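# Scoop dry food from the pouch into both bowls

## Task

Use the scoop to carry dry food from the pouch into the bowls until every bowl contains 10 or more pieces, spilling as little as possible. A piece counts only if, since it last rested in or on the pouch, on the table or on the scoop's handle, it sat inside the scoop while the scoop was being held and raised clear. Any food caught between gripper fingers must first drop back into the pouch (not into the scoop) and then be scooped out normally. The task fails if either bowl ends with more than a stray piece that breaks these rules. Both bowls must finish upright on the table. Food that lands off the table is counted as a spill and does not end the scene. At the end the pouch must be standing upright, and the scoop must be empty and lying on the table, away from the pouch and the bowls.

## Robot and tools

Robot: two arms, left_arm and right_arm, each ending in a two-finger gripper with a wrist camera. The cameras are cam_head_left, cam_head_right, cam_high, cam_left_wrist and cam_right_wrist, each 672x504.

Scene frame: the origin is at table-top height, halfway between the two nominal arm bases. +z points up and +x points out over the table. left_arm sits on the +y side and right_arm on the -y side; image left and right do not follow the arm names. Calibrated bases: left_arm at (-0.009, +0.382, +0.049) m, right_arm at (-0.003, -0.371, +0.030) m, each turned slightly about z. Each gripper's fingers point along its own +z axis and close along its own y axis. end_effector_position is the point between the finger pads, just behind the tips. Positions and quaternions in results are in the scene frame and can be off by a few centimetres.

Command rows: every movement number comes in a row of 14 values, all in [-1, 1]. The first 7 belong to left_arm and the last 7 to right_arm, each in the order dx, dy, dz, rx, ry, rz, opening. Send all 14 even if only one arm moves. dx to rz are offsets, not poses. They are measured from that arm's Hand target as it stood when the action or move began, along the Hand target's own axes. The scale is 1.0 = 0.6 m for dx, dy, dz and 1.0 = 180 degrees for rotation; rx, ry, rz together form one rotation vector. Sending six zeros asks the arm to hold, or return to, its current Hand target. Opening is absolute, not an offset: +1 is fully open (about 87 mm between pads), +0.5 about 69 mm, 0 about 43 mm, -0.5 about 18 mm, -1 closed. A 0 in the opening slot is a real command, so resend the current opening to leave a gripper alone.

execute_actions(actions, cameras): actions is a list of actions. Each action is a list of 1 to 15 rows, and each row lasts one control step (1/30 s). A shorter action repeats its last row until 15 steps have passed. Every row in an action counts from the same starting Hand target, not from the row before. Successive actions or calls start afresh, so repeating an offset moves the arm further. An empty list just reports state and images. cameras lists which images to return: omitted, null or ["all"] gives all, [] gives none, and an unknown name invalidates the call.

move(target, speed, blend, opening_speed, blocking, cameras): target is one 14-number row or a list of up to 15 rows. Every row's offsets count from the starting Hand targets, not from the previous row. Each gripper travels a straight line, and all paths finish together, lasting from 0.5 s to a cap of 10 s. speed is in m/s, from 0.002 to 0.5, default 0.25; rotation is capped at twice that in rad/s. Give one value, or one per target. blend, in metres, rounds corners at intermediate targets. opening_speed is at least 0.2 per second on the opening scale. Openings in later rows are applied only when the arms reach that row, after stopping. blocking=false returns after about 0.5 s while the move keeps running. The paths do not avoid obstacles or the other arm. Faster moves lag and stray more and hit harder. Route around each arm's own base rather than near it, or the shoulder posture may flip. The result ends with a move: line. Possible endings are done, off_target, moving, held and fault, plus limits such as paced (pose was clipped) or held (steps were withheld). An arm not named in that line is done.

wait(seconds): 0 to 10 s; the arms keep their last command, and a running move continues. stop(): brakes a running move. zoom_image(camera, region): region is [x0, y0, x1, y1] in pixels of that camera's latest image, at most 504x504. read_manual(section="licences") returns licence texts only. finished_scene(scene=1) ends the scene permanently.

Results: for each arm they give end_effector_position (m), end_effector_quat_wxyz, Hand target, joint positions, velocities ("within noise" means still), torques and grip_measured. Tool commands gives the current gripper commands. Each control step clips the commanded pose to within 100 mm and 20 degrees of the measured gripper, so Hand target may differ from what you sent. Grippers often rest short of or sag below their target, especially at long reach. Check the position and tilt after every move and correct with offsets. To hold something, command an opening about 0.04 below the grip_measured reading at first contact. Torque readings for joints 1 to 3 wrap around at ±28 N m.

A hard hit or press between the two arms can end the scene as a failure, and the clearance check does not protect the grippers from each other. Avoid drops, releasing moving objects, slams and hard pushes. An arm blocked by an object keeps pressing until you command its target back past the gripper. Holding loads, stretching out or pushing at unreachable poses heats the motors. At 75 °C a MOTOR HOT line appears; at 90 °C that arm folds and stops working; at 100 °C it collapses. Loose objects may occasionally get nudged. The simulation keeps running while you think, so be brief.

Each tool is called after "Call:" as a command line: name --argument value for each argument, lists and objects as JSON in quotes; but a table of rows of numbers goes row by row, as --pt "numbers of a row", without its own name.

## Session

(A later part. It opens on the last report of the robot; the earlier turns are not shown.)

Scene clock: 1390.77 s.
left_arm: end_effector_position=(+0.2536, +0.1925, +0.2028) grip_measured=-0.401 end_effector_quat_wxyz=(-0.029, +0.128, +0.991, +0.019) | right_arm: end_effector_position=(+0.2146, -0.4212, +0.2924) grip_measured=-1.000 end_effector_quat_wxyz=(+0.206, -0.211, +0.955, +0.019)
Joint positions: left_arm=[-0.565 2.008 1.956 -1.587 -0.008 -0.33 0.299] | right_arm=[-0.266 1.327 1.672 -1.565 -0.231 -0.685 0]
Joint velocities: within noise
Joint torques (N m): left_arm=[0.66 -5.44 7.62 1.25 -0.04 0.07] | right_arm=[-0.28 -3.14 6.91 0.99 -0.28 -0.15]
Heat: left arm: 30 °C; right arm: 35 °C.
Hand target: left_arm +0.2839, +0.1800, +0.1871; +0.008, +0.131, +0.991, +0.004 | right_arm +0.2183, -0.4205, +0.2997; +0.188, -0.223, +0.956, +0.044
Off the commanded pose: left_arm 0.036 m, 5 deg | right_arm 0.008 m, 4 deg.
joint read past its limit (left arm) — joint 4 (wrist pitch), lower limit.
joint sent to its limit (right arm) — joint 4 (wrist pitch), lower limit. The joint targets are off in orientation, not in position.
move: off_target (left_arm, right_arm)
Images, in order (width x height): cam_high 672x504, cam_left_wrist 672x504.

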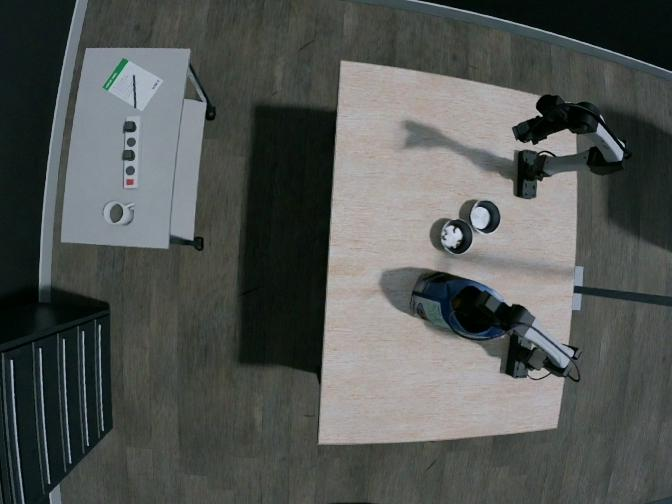

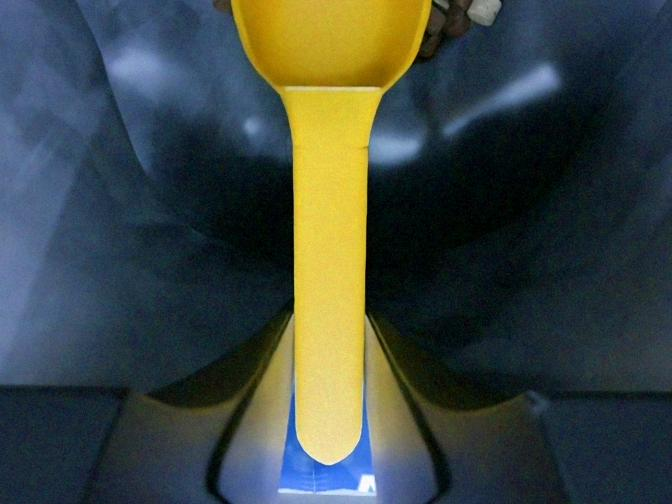

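Call:
move --pt "0.0361 0 -0.034 0 -0.0667 0 -0.7 0 0 0 0 0 0 -1" --pt "0.0477 0 -0.1392 0 -0.0944 0 -0.7 0 0 0 0 0 0 -1" --pt "0.0934 0 -0.275 0 -0.15 0 -0.7 0 0 0 0 0 0 -1" --speed 0.12 --blend 0.01 --cameras '["cam_left_wrist","cam_high","cam_head_right"]'

Call:
zoom_image --camera "cam_high" --region '[420, 260, 540, 360]'

Call:
zoom_image --camera "cam_head_right" --region '[180, 140, 300, 260]'

Scene clock: 1400.27 s.
left_arm: end_effector_position=(+0.2279, +0.1912, +0.3411) grip_measured=-0.401 end_effector_quat_wxyz=(+0.240, +0.134, +0.961, -0.036) | right_arm: end_effector_position=(+0.2145, -0.4211, +0.2924) grip_measured=-1.000 end_effector_quat_wxyz=(+0.206, -0.211, +0.955, +0.019)
Joint positions: left_arm=[-0.72 1.614 2.039 -1.549 -0.209 -0.418 0.299] | right_arm=[-0.266 1.327 1.672 -1.566 -0.231 -0.685 0]
Joint velocities: within noise
Joint torques (N m): left_arm=[-0.7 -6.46 7.72 1 -0.31 -0.18] | right_arm=[-0.31 -3.1 6.93 1 -0.3 -0.15]
Heat: left arm: 30 °C; right arm: 34 °C.
Hand target: left_arm +0.2269, +0.1936, +0.3511; +0.240, +0.128, +0.962, -0.027 | right_arm +0.2182, -0.4205, +0.2997; +0.187, -0.223, +0.956, +0.044
Off the commanded pose: left_arm 0.010 m, 1 deg | right_arm 0.008 m, 4 deg.
joint sent to its limit (left arm) — joint 4 (wrist pitch), lower limit. The joint targets still meet the commanded pose.
joint sent to its limit (right arm) — joint 4 (wrist pitch), lower limit. The joint targets are off in orientation, not in position.
move: off_target (right_arm)
Images, in order (width x height): cam_head_right 672x504, cam_high 672x504, cam_left_wrist 672x504.

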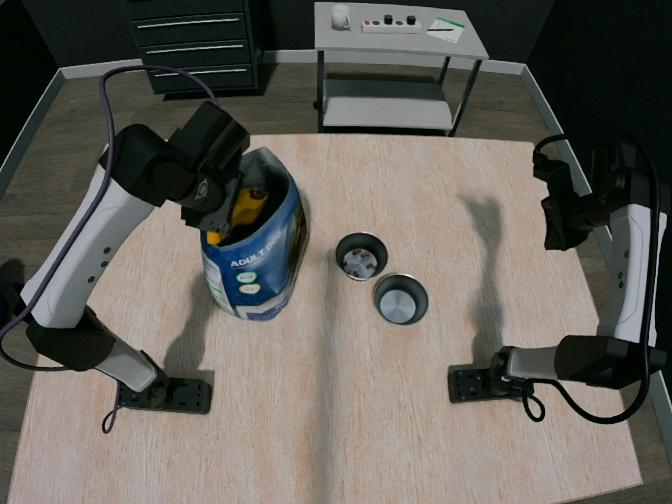

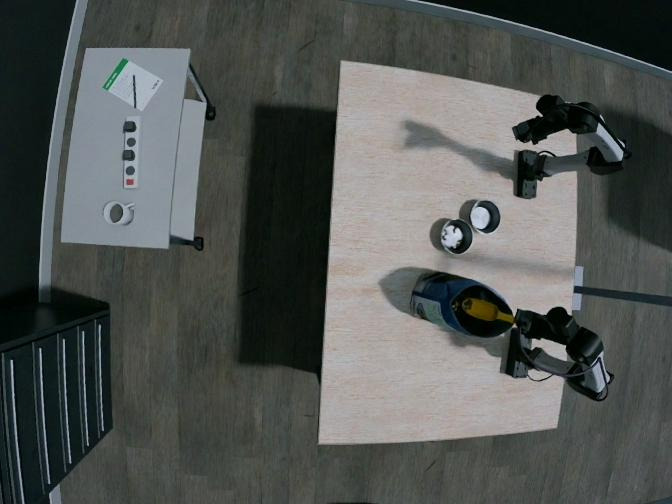

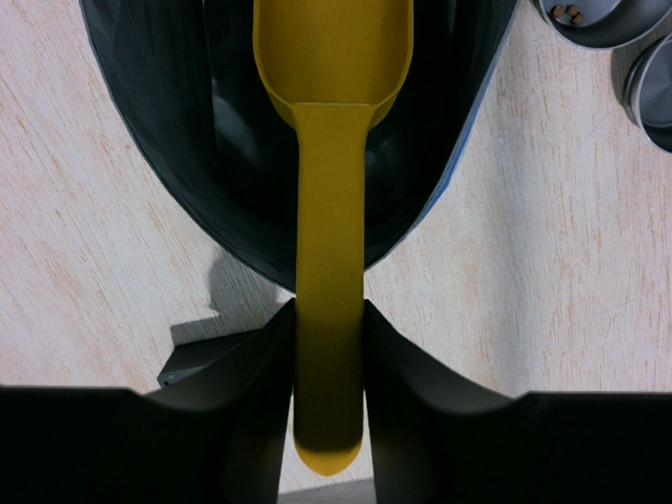

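Scaled by 4.200.

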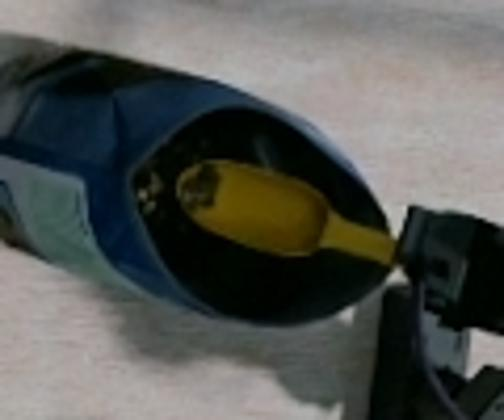

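Scaled by 4.200.

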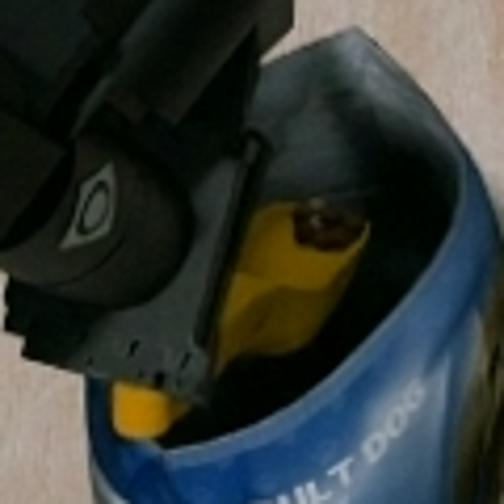

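Call:
move --pt "0.0502 0 0.162 0 0.1167 0 -0.7 0 0 0 0 0 0 -1" --pt "0.0115 0 0.2845 0 0.1167 0 -0.7 0 0 0 0 0 0 -1" --speed 0.15 --blend 0.005 --cameras '["cam_left_wrist","cam_high"]'

Scene clock: 1417.60 s.
left_arm: end_effector_position=(+0.2650, +0.1905, +0.2117) grip_measured=-0.401 end_effector_quat_wxyz=(+0.016, +0.133, +0.991, +0.014) | right_arm: end_effector_position=(+0.2145, -0.4211, +0.2924) grip_measured=-1.000 end_effector_quat_wxyz=(+0.206, -0.212, +0.955, +0.019)
Joint positions: left_arm=[-0.568 1.974 1.96 -1.54 -0.039 -0.323 0.299] | right_arm=[-0.266 1.327 1.672 -1.566 -0.231 -0.685 0]
Joint velocities: within noise
Joint torques (N m): left_arm=[0.62 -5.85 6.91 1.57 -0.09 -0.05] | right_arm=[-0.24 -3.14 7.01 1 -0.28 -0.16]
Heat: left arm: 32 °C; right arm: 33 °C.
Hand target: left_arm +0.2985, +0.1760, +0.1971; +0.060, +0.131, +0.990, -0.003 | right_arm +0.2182, -0.4205, +0.2997; +0.187, -0.223, +0.956, +0.044
Off the commanded pose: left_arm 0.039 m, 5 deg | right_arm 0.008 m, 4 deg.
joint sent to its limit (right arm) — joint 4 (wrist pitch), lower limit. The joint targets are off in orientation, not in position.
move: off_target (left_arm, right_arm)
Images, in order (width x height): cam_high 672x504, cam_left_wrist 672x504.

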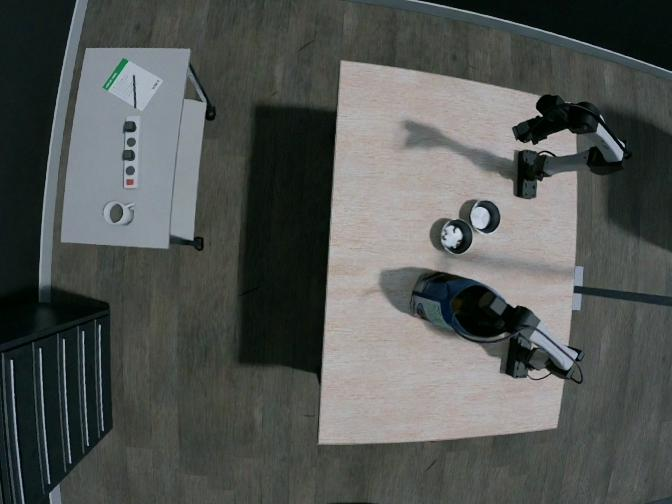

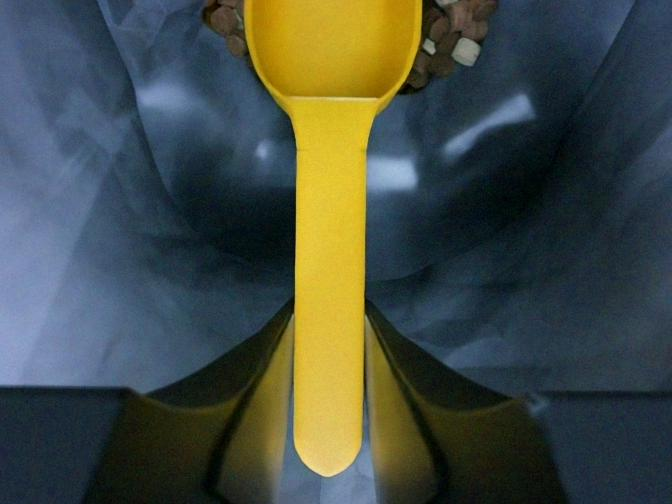

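Call:
move --target '[0.0377,0,-0.0348,0,-0.0833,0,-0.7,0,0,0,0,0,0,-1]' --speed 0.12 --cameras '["cam_left_wrist","cam_head_left"]'

Scene clock: 1424.43 s.
left_arm: end_effector_position=(+0.2598, +0.1905, +0.2093) grip_measured=-0.401 end_effector_quat_wxyz=(+0.144, +0.136, +0.980, -0.009) | right_arm: end_effector_position=(+0.2145, -0.4211, +0.2924) grip_measured=-1.000 end_effector_quat_wxyz=(+0.206, -0.212, +0.955, +0.019)
Joint positions: left_arm=[-0.619 1.695 1.598 -1.21 -0.123 -0.349 0.299] | right_arm=[-0.266 1.327 1.672 -1.566 -0.231 -0.685 0]
Joint velocities: within noise
Joint torques (N m): left_arm=[-0.77 -8.95 5.83 1.54 -0.32 -0.2] | right_arm=[-0.21 -3.14 6.94 1 -0.31 -0.14]
Heat: left arm: 32 °C; right arm: 33 °C.
Hand target: left_arm +0.2743, +0.1823, +0.2150; +0.189, +0.130, +0.973, -0.020 | right_arm +0.2182, -0.4205, +0.2997; +0.187, -0.223, +0.956, +0.044
Off the commanded pose: left_arm 0.018 m, 5 deg | right_arm 0.008 m, 4 deg.
joint sent to its limit (right arm) — joint 4 (wrist pitch), lower limit. The joint targets are off in orientation, not in position.
move: off_target (left_arm, right_arm)
Images, in order (width x height): cam_head_left 672x504, cam_left_wrist 672x504.

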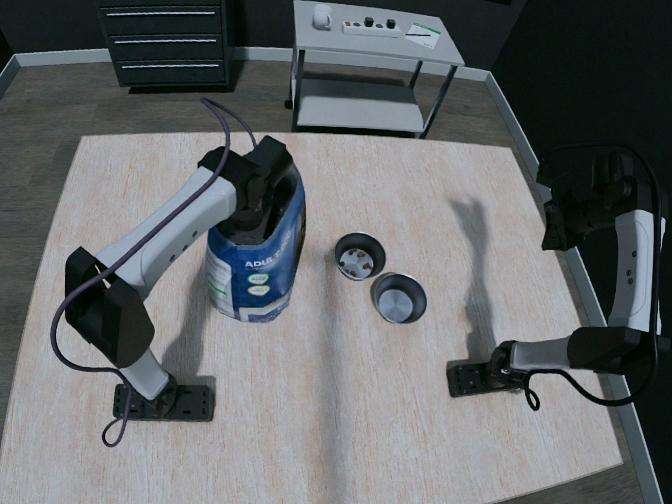

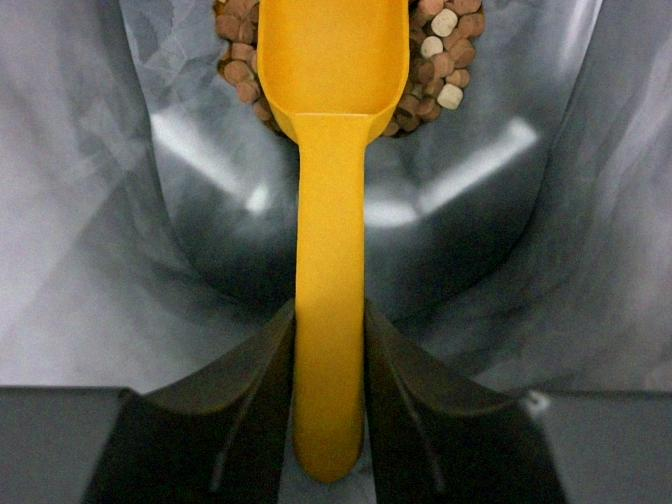

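Call:
move --pt "-0.0168 0 0.0697 0 0.0333 0 -0.7 0 0 0 0 0 0 -1" --pt "0 0 0 0 -0.0444 0 -0.7 0 0 0 0 0 0 -1" --pt "-0.0005 0 -0.0898 0 -0.0556 0 -0.7 0 0 0 0 0 0 -1" --speed 0.12 --blend 0.003 --cameras '["cam_left_wrist","cam_high"]'

Call:
zoom_image --camera "cam_high" --region '[420, 260, 540, 360]'

Scene clock: 1436.10 s.
left_arm: end_effector_position=(+0.2632, +0.1849, +0.2546) grip_measured=-0.401 end_effector_quat_wxyz=(+0.273, +0.126, +0.953, -0.029) | right_arm: end_effector_position=(+0.2145, -0.4211, +0.2924) grip_measured=-1.000 end_effector_quat_wxyz=(+0.206, -0.212, +0.955, +0.019)
Joint positions: left_arm=[-0.683 1.511 1.527 -1.08 -0.24 -0.38 0.299] | right_arm=[-0.266 1.327 1.672 -1.566 -0.231 -0.685 0]
Joint velocities: within noise
Joint torques (N m): left_arm=[-1.17 -7.3 9.18 0.7 -0.11 -0.17] | right_arm=[-0.32 -3.11 7.02 0.99 -0.28 -0.14]
Heat: left arm: 32 °C; right arm: 33 °C.
Hand target: left_arm +0.2551, +0.1869, +0.2652; +0.273, +0.127, +0.953, -0.031 | right_arm +0.2182, -0.4205, +0.2997; +0.187, -0.223, +0.956, +0.044
Off the commanded pose: left_arm 0.013 m, 0 deg | right_arm 0.008 m, 4 deg.
joint sent to its limit (right arm) — joint 4 (wrist pitch), lower limit. The joint targets are off in orientation, not in position.
move: off_target (left_arm, right_arm)
Images, in order (width x height): cam_high 672x504, cam_left_wrist 672x504.

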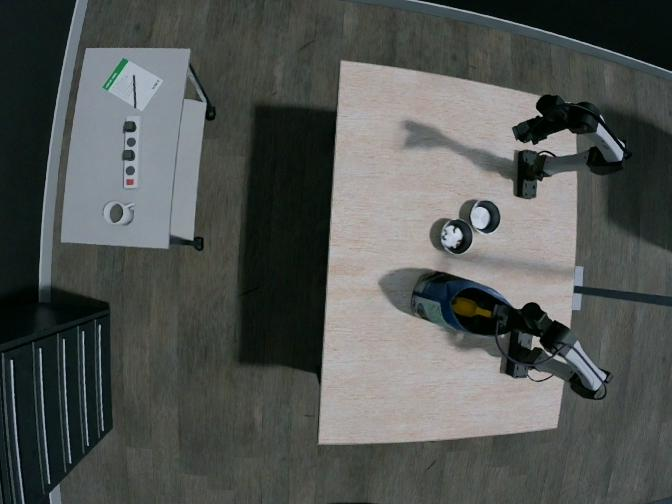

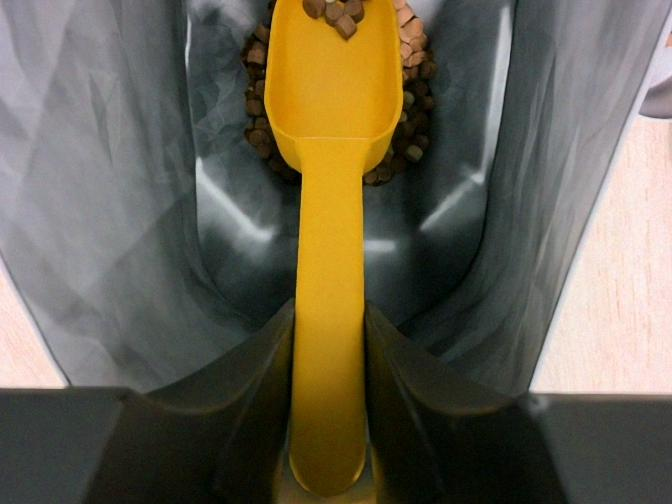

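Scaled by 4.200.

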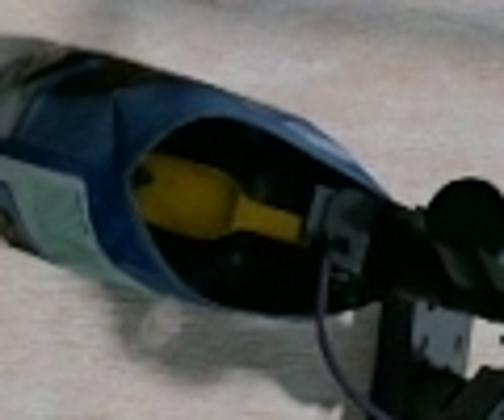

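Call:
move --pt "-0.0583 0 -0.0618 0 -0.0556 0 -0.7 0 0 0 0 0 0 -1" --pt "-0.1148 0 -0.1837 0 -0.1667 0 -0.7 0 0 0 0 0 0 -1" --speed 0.12 --blend 0.01 --cameras '["cam_left_wrist","cam_high","cam_head_right"]'

Call:
zoom_image --camera "cam_high" --region '[420, 260, 540, 360]'

Call:
zoom_image --camera "cam_head_right" --region '[180, 90, 300, 210]'

Scene clock: 1444.73 s.
left_arm: end_effector_position=(+0.2537, +0.1852, +0.3813) grip_measured=-0.401 end_effector_quat_wxyz=(+0.491, +0.123, +0.861, -0.056) | right_arm: end_effector_position=(+0.2145, -0.4211, +0.2924) grip_measured=-1.000 end_effector_quat_wxyz=(+0.206, -0.212, +0.955, +0.019)
Joint positions: left_arm=[-0.856 1.272 1.6 -0.961 -0.525 -0.325 0.299] | right_arm=[-0.266 1.327 1.672 -1.566 -0.231 -0.685 0]
Joint velocities: within noise
Joint torques (N m): left_arm=[-0.77 -4.57 7.77 1.8 -0.29 -0.07] | right_arm=[-0.24 -3.11 7.04 0.99 -0.29 -0.15]
Heat: left arm: 34 °C; right arm: 32 °C.
Hand target: left_arm +0.2550, +0.1857, +0.3952; +0.511, +0.115, +0.850, -0.063 | right_arm +0.2182, -0.4205, +0.2997; +0.187, -0.223, +0.956, +0.044
Off the commanded pose: left_arm 0.014 m, 3 deg | right_arm 0.008 m, 4 deg.
joint sent to its limit (right arm) — joint 4 (wrist pitch), lower limit. The joint targets are off in orientation, not in position.
move: off_target (left_arm, right_arm)
Images, in order (width x height): cam_head_right 672x504, cam_high 672x504, cam_left_wrist 672x504.

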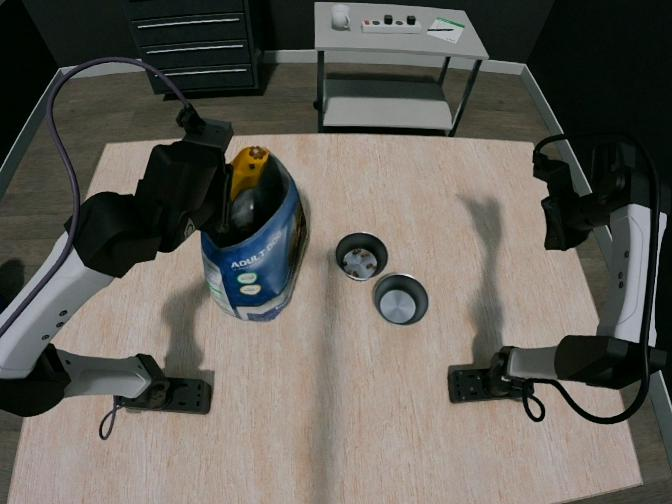

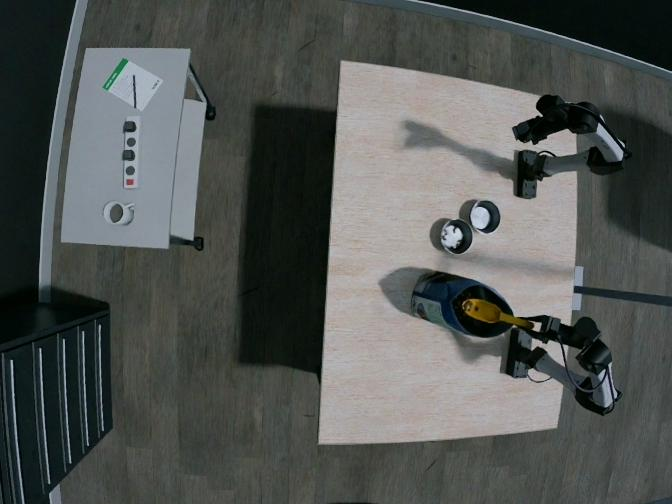

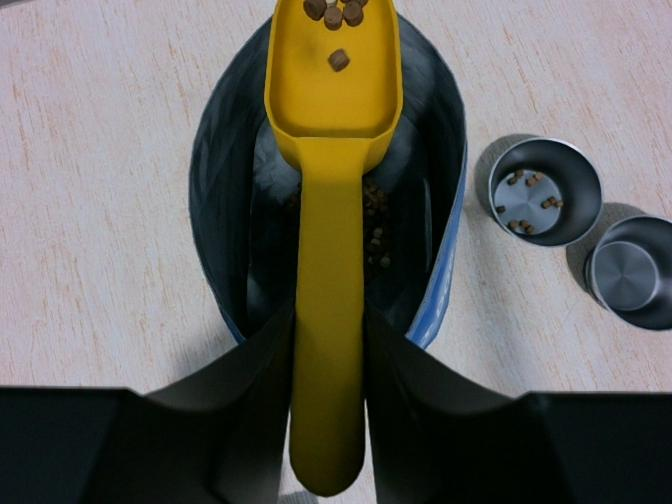

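Scaled by 4.200.

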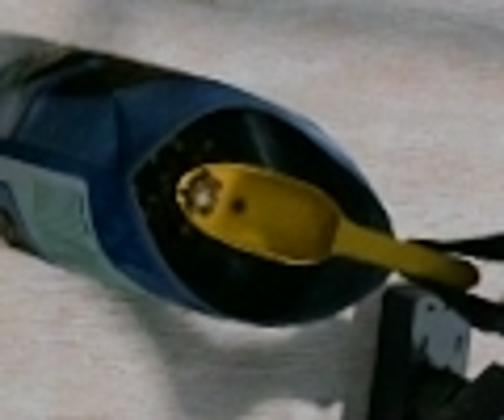

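Scaled by 4.200.

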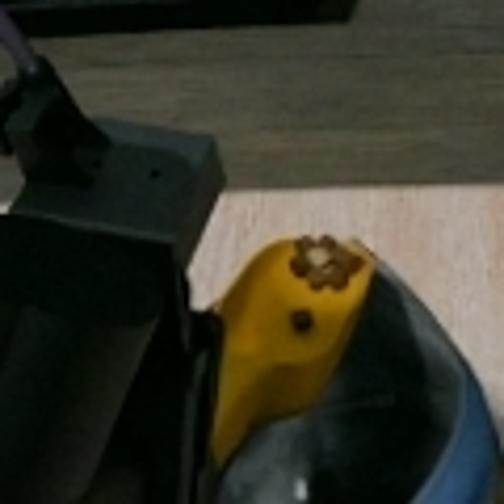

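Call:
move --pt "-0.0294 0 -0.0157 0 -0.0889 0 -0.7 0 0 0 0 0 0 -1" --pt "0.0938 -0.359 -0.0522 0.2787 -0.0825 0.1015 -0.7 0 0 0 0 0 0 -1" --speed 0.15 --blend 0.005 --cameras '["cam_left_wrist","cam_high","cam_head_right"]'

Call:
zoom_image --camera "cam_left_wrist" --region '[180, 0, 480, 200]'

Call:
zoom_image --camera "cam_high" --region '[420, 180, 540, 300]'

Scene clock: 1462.37 s.
left_arm: end_effector_position=(+0.1500, -0.0026, +0.3550) grip_measured=-0.401 end_effector_quat_wxyz=(+0.516, +0.434, +0.655, -0.340) | right_arm: end_effector_position=(+0.2145, -0.4211, +0.2924) grip_measured=-1.000 end_effector_quat_wxyz=(+0.206, -0.212, +0.955, +0.019)
Joint positions: left_arm=[-1.163 1.241 1.167 -0.164 -0.017 -0.002 0.299] | right_arm=[-0.266 1.327 1.672 -1.566 -0.231 -0.685 0]
Joint velocities: within noise
Joint torques (N m): left_arm=[-0.77 -3.58 7.6 2.07 0.23 -0.04] | right_arm=[-0.28 -3.15 6.97 0.99 -0.29 -0.16]
Heat: left arm: 34 °C; right arm: 32 °C.
Hand target: left_arm +0.1468, -0.0080, +0.3579; +0.519, +0.439, +0.645, -0.350 | right_arm +0.2182, -0.4206, +0.2997; +0.187, -0.223, +0.956, +0.044
Off the commanded pose: left_arm 0.007 m, 2 deg | right_arm 0.008 m, 4 deg.
joint sent to its limit (right arm) — joint 4 (wrist pitch), lower limit. The joint targets are off in orientation, not in position.
move: off_target (right_arm)
Images, in order (width x height): cam_head_right 672x504, cam_high 672x504, cam_left_wrist 672x504.

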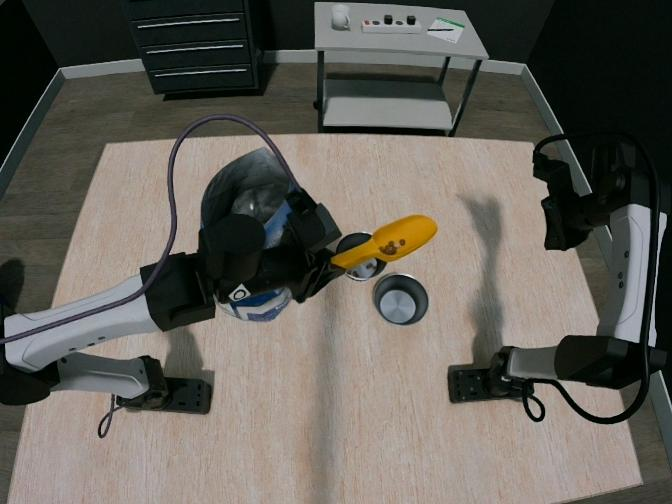

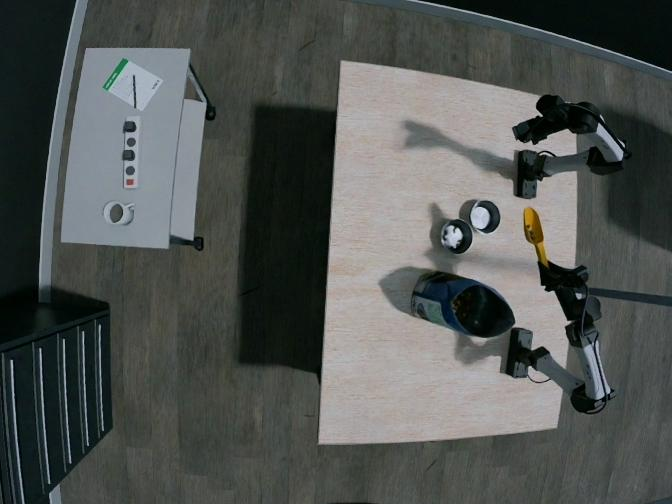

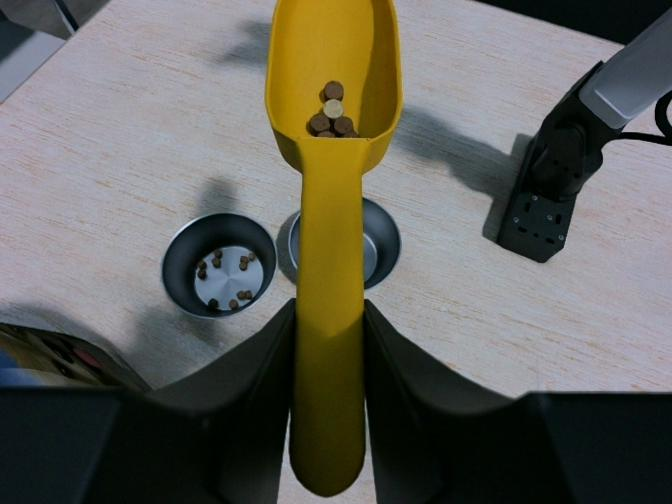

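Scaled by 1.680.

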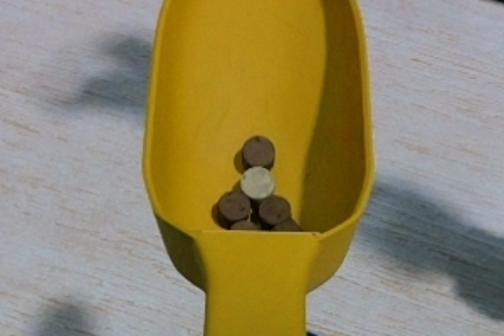

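Scaled by 4.200.

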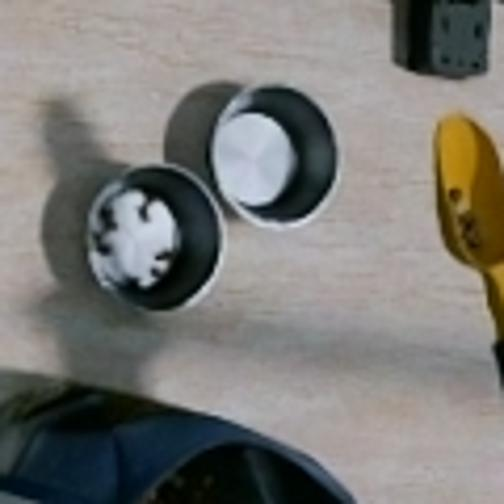

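Call:
move --pt "0.17 -0.003 0.045 0 0.07 0 -0.7 0 0 0 0 0 0 -1" --pt "0.2512 -0.0055 0.083 0 0.1833 0 -0.7 0 0 0 0 0 0 -1" --speed 0.15 --blend 0.02 --cameras '["cam_left_wrist","cam_high","cam_head_right"]'

Call:
zoom_image --camera "cam_high" --region '[420, 180, 540, 300]'

Scene clock: 1477.53 s.
left_arm: end_effector_position=(+0.1515, -0.0152, +0.1905) grip_measured=-0.401 end_effector_quat_wxyz=(+0.309, +0.519, +0.771, -0.201) | right_arm: end_effector_position=(+0.2145, -0.4211, +0.2924) grip_measured=-1.000 end_effector_quat_wxyz=(+0.206, -0.212, +0.955, +0.019)
Joint positions: left_arm=[-1.171 1.633 1.291 -0.473 -0.016 -0.001 0.299] | right_arm=[-0.266 1.327 1.672 -1.566 -0.231 -0.685 0]
Joint velocities: within noise
Joint torques (N m): left_arm=[-0.83 -6.48 10.67 1.39 0.15 -0.13] | right_arm=[-0.28 -3.15 7.01 0.99 -0.28 -0.16]
Heat: left arm: 34 °C; right arm: 32 °C.
Hand target: left_arm +0.1503, -0.0238, +0.2002; +0.315, +0.520, +0.765, -0.211 | right_arm +0.2182, -0.4206, +0.2997; +0.187, -0.223, +0.956, +0.044
Off the commanded pose: left_arm 0.013 m, 1 deg | right_arm 0.008 m, 4 deg.
joint sent to its limit (right arm) — joint 4 (wrist pitch), lower limit. The joint targets are off in orientation, not in position.
move: off_target (left_arm, right_arm)
Images, in order (width x height): cam_head_right 672x504, cam_high 672x504, cam_left_wrist 672x504.

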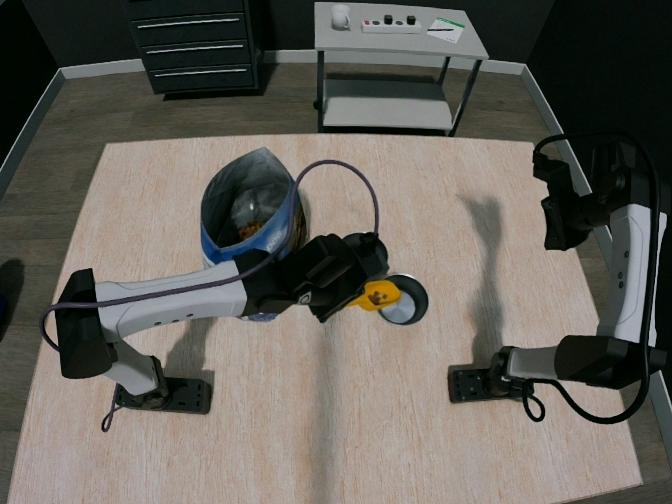

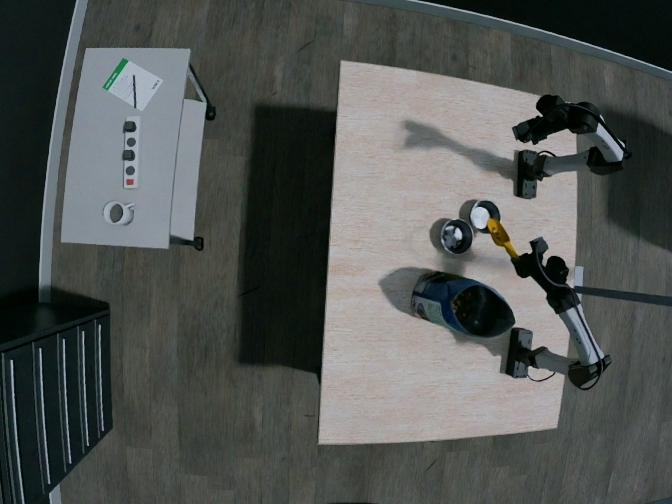

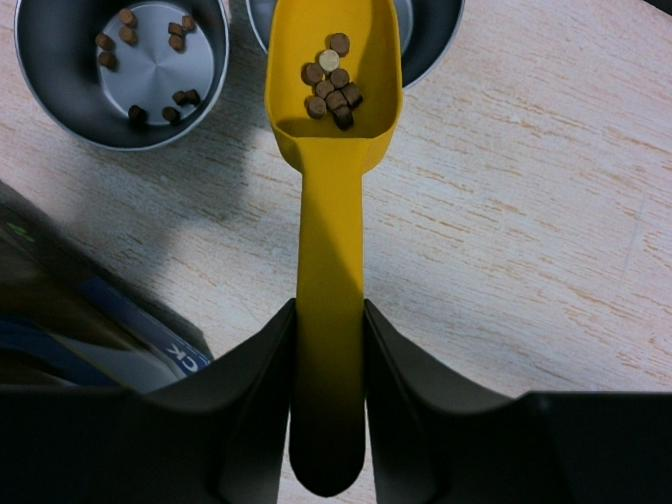

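Scaled by 4.200.

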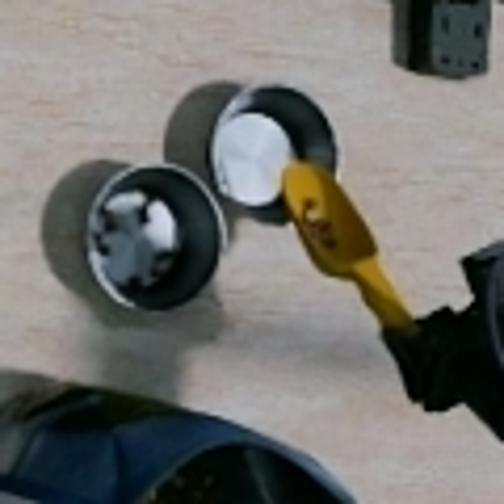

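Call:
zoom_image --camera "cam_left_wrist" --region '[0, 0, 420, 160]'

Scaled by 1.200.

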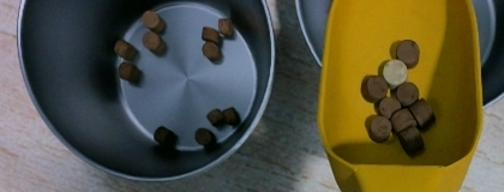

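Call:
move --target '[-0.0873,-0.0167,0.0203,0,0.1167,0,-0.7,0,0,0,0,0,0,-1]' --speed 0.15 --cameras '["cam_left_wrist","cam_high","cam_head_right"]'

Call:
zoom_image --camera "cam_head_right" --region '[330, 220, 450, 340]'

Scene clock: 1489.57 s.
left_arm: end_effector_position=(+0.1601, -0.0665, +0.2259) grip_measured=-0.401 end_effector_quat_wxyz=(+0.168, +0.550, +0.810, -0.109) | right_arm: end_effector_position=(+0.2145, -0.4211, +0.2924) grip_measured=-1.000 end_effector_quat_wxyz=(+0.206, -0.212, +0.955, +0.019)
Joint positions: left_arm=[-1.192 2.278 2.48 -1.37 -0.016 -0.018 0.299] | right_arm=[-0.266 1.327 1.672 -1.566 -0.231 -0.685 0]
Joint velocities: within noise
Joint torques (N m): left_arm=[-0.8 -10.17 9.21 0.91 0.06 -0.19] | right_arm=[-0.29 -3.14 6.98 0.99 -0.29 -0.15]
Heat: left arm: 36 °C; right arm: 31 °C.
Hand target: left_arm +0.1578, -0.0702, +0.2280; +0.170, +0.550, +0.810, -0.112 | right_arm +0.2182, -0.4206, +0.2997; +0.187, -0.223, +0.956, +0.044
Off the commanded pose: left_arm 0.005 m, 0 deg | right_arm 0.008 m, 4 deg.
joint sent to its limit (right arm) — joint 4 (wrist pitch), lower limit. The joint targets are off in orientation, not in position.
move: off_target (right_arm)
Images, in order (width x height): cam_head_right 672x504, cam_high 672x504, cam_left_wrist 672x504.

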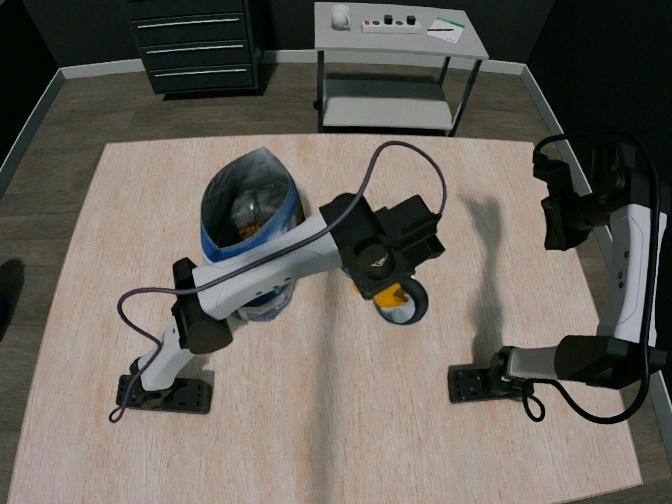

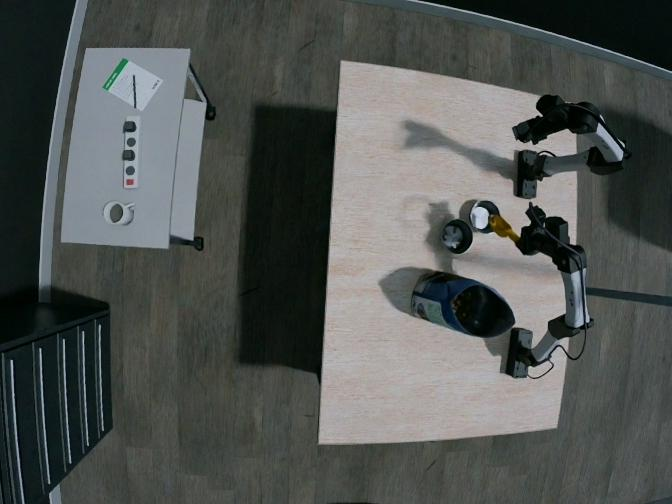

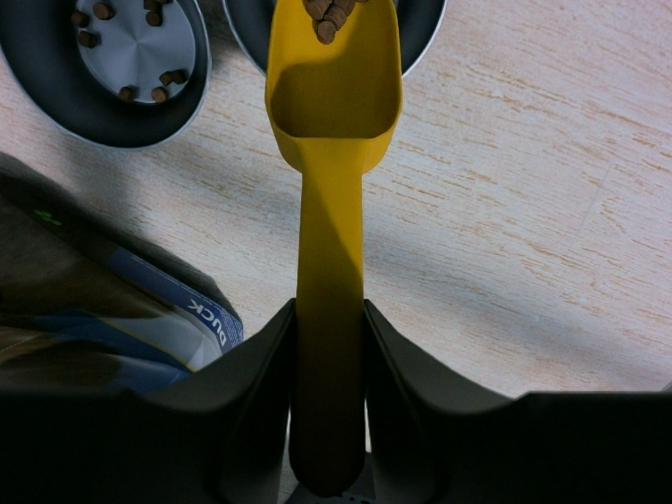

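Scaled by 4.200.

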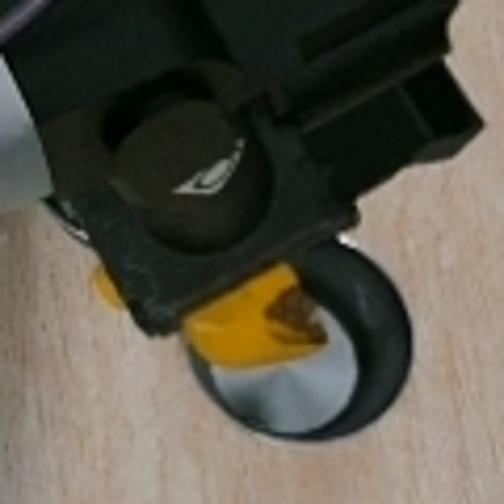

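Call:
move --pt "0.0 0 0.0 0 0.05 0 -0.7 0 0 0 0 0 0 -1" --pt "0 0 -0.02 0 -0.01 0 -0.7 0 0 0 0 0 0 -1" --pt "0 0 0.0 0 0.055 0 -0.7 0 0 0 0 0 0 -1" --speed 0.35 --blend 0.001 --cameras '["cam_left_wrist","cam_head_right"]'

Call:
zoom_image --camera "cam_head_right" --region '[330, 220, 450, 340]'

Scene clock: 1495.63 s.
left_arm: end_effector_position=(+0.1605, -0.0678, +0.2259) grip_measured=-0.401 end_effector_quat_wxyz=(+0.152, +0.553, +0.814, -0.098) | right_arm: end_effector_position=(+0.2145, -0.4211, +0.2924) grip_measured=-1.000 end_effector_quat_wxyz=(+0.206, -0.212, +0.955, +0.019)
Joint positions: left_arm=[-1.192 2.428 2.768 -1.547 -0.016 -0.018 0.299] | right_arm=[-0.266 1.327 1.672 -1.566 -0.231 -0.685 0]
Joint velocities: within noise
Joint torques (N m): left_arm=[-0.69 -11.15 8.13 0.82 0.11 -0.18] | right_arm=[-0.23 -3.08 6.97 0.98 -0.28 -0.15]
Heat: left arm: 37 °C; right arm: 31 °C.
Hand target: left_arm +0.1578, -0.0702, +0.2281; +0.099, +0.558, +0.822, -0.064 | right_arm +0.2182, -0.4206, +0.2997; +0.187, -0.223, +0.956, +0.044
Off the commanded pose: left_arm 0.004 m, 7 deg | right_arm 0.008 m, 4 deg.
joint sent to its limit (left arm) — joint 4 (wrist pitch), lower limit. The joint targets are off in orientation, not in position.
joint sent to its limit (right arm) — joint 4 (wrist pitch), lower limit. The joint targets are off in orientation, not in position.
move: off_target (left_arm, right_arm)
Images, in order (width x height): cam_head_right 672x504, cam_left_wrist 672x504.

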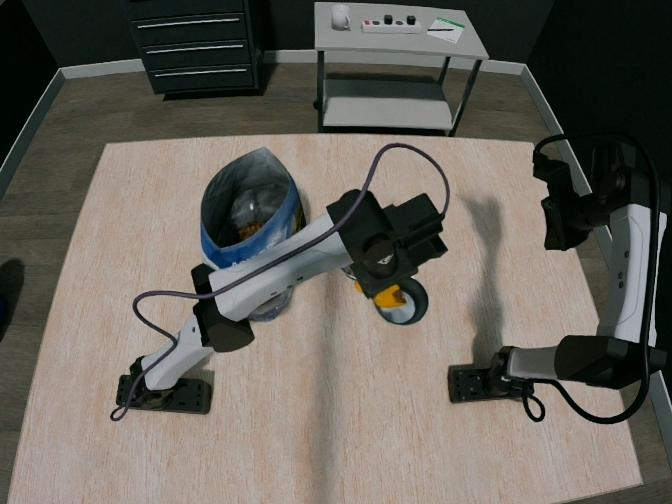

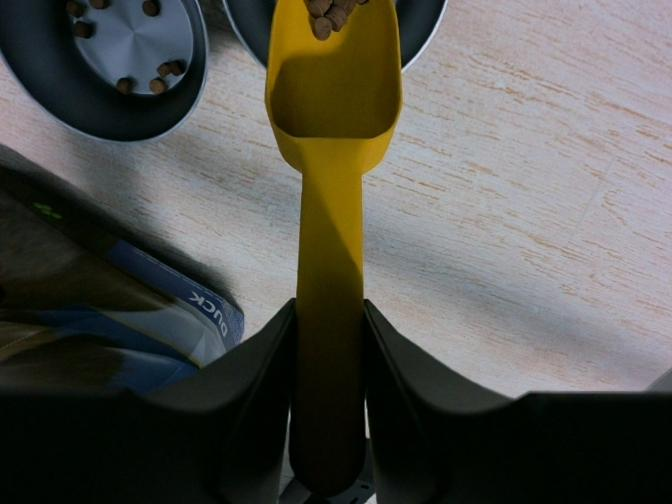

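Scaled by 4.200.

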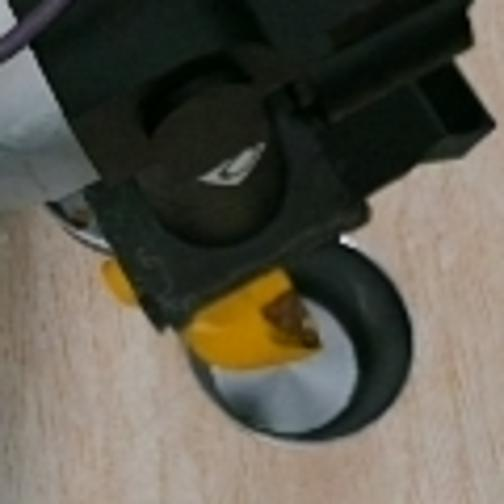

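Call:
move --pt "0.0305 0 0.0407 0 0 0 -0.7 0 0 0 0 0 0 -1" --pt "0.0305 0 0.0107 0 -0.05 0 -0.7 0 0 0 0 0 0 -1" --pt "0.0305 0 0.0407 0 0.01 0 -0.7 0 0 0 0 0 0 -1" --speed 0.4 --blend 0.001 --cameras '["cam_left_wrist","cam_head_right"]'

Call:
zoom_image --camera "cam_head_right" --region '[330, 220, 450, 340]'

Scene clock: 1503.40 s.
left_arm: end_effector_position=(+0.1562, -0.0563, +0.1953) grip_measured=-0.401 end_effector_quat_wxyz=(+0.107, +0.557, +0.821, -0.066) | right_arm: end_effector_position=(+0.2145, -0.4211, +0.2924) grip_measured=-1.000 end_effector_quat_wxyz=(+0.206, -0.212, +0.955, +0.019)
Joint positions: left_arm=[-1.192 2.436 2.661 -1.545 -0.016 -0.019 0.299] | right_arm=[-0.266 1.327 1.672 -1.566 -0.231 -0.685 0]
Joint velocities: within noise
Joint torques (N m): left_arm=[-0.69 -11.55 8.79 0.63 0.12 -0.17] | right_arm=[-0.25 -3.17 6.97 0.98 -0.27 -0.16]
Heat: left arm: 37 °C; right arm: 31 °C.
Hand target: left_arm +0.1535, -0.0590, +0.2000; +0.086, +0.559, +0.823, -0.056 | right_arm +0.2182, -0.4206, +0.2997; +0.187, -0.223, +0.956, +0.044
Off the commanded pose: left_arm 0.006 m, 3 deg | right_arm 0.008 m, 4 deg.
joint sent to its limit (left arm) — joint 4 (wrist pitch), lower limit. The joint targets are off in orientation, not in position.
joint sent to its limit (right arm) — joint 4 (wrist pitch), lower limit. The joint targets are off in orientation, not in position.
move: off_target (left_arm, right_arm)
Images, in order (width x height): cam_head_right 672x504, cam_left_wrist 672x504.

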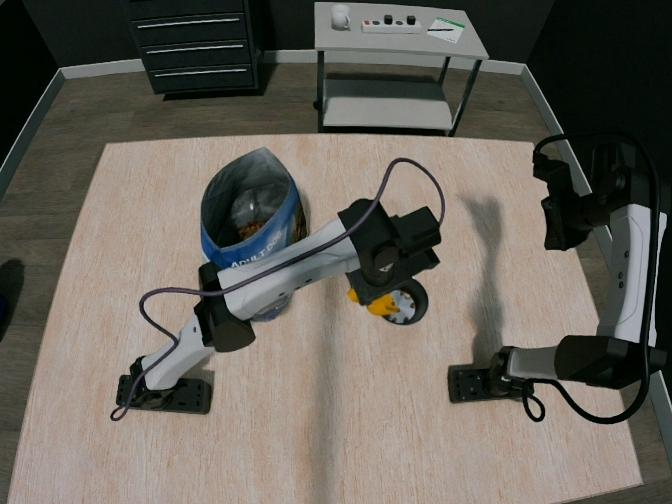

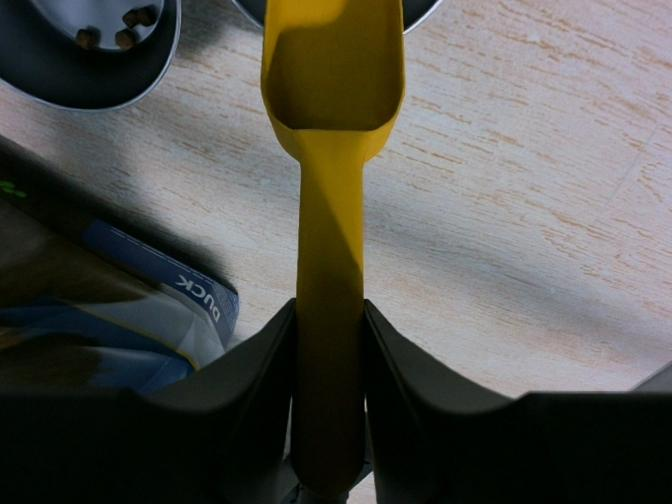

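Scaled by 4.200.

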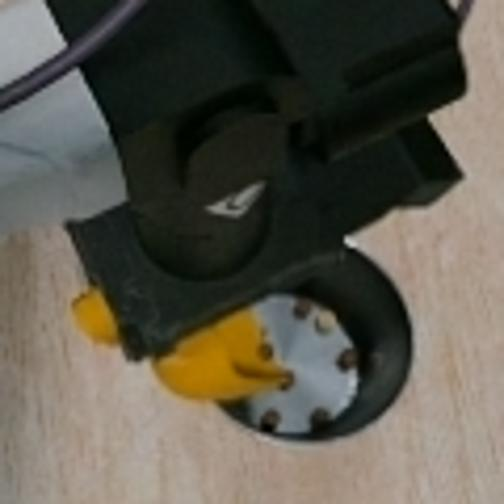

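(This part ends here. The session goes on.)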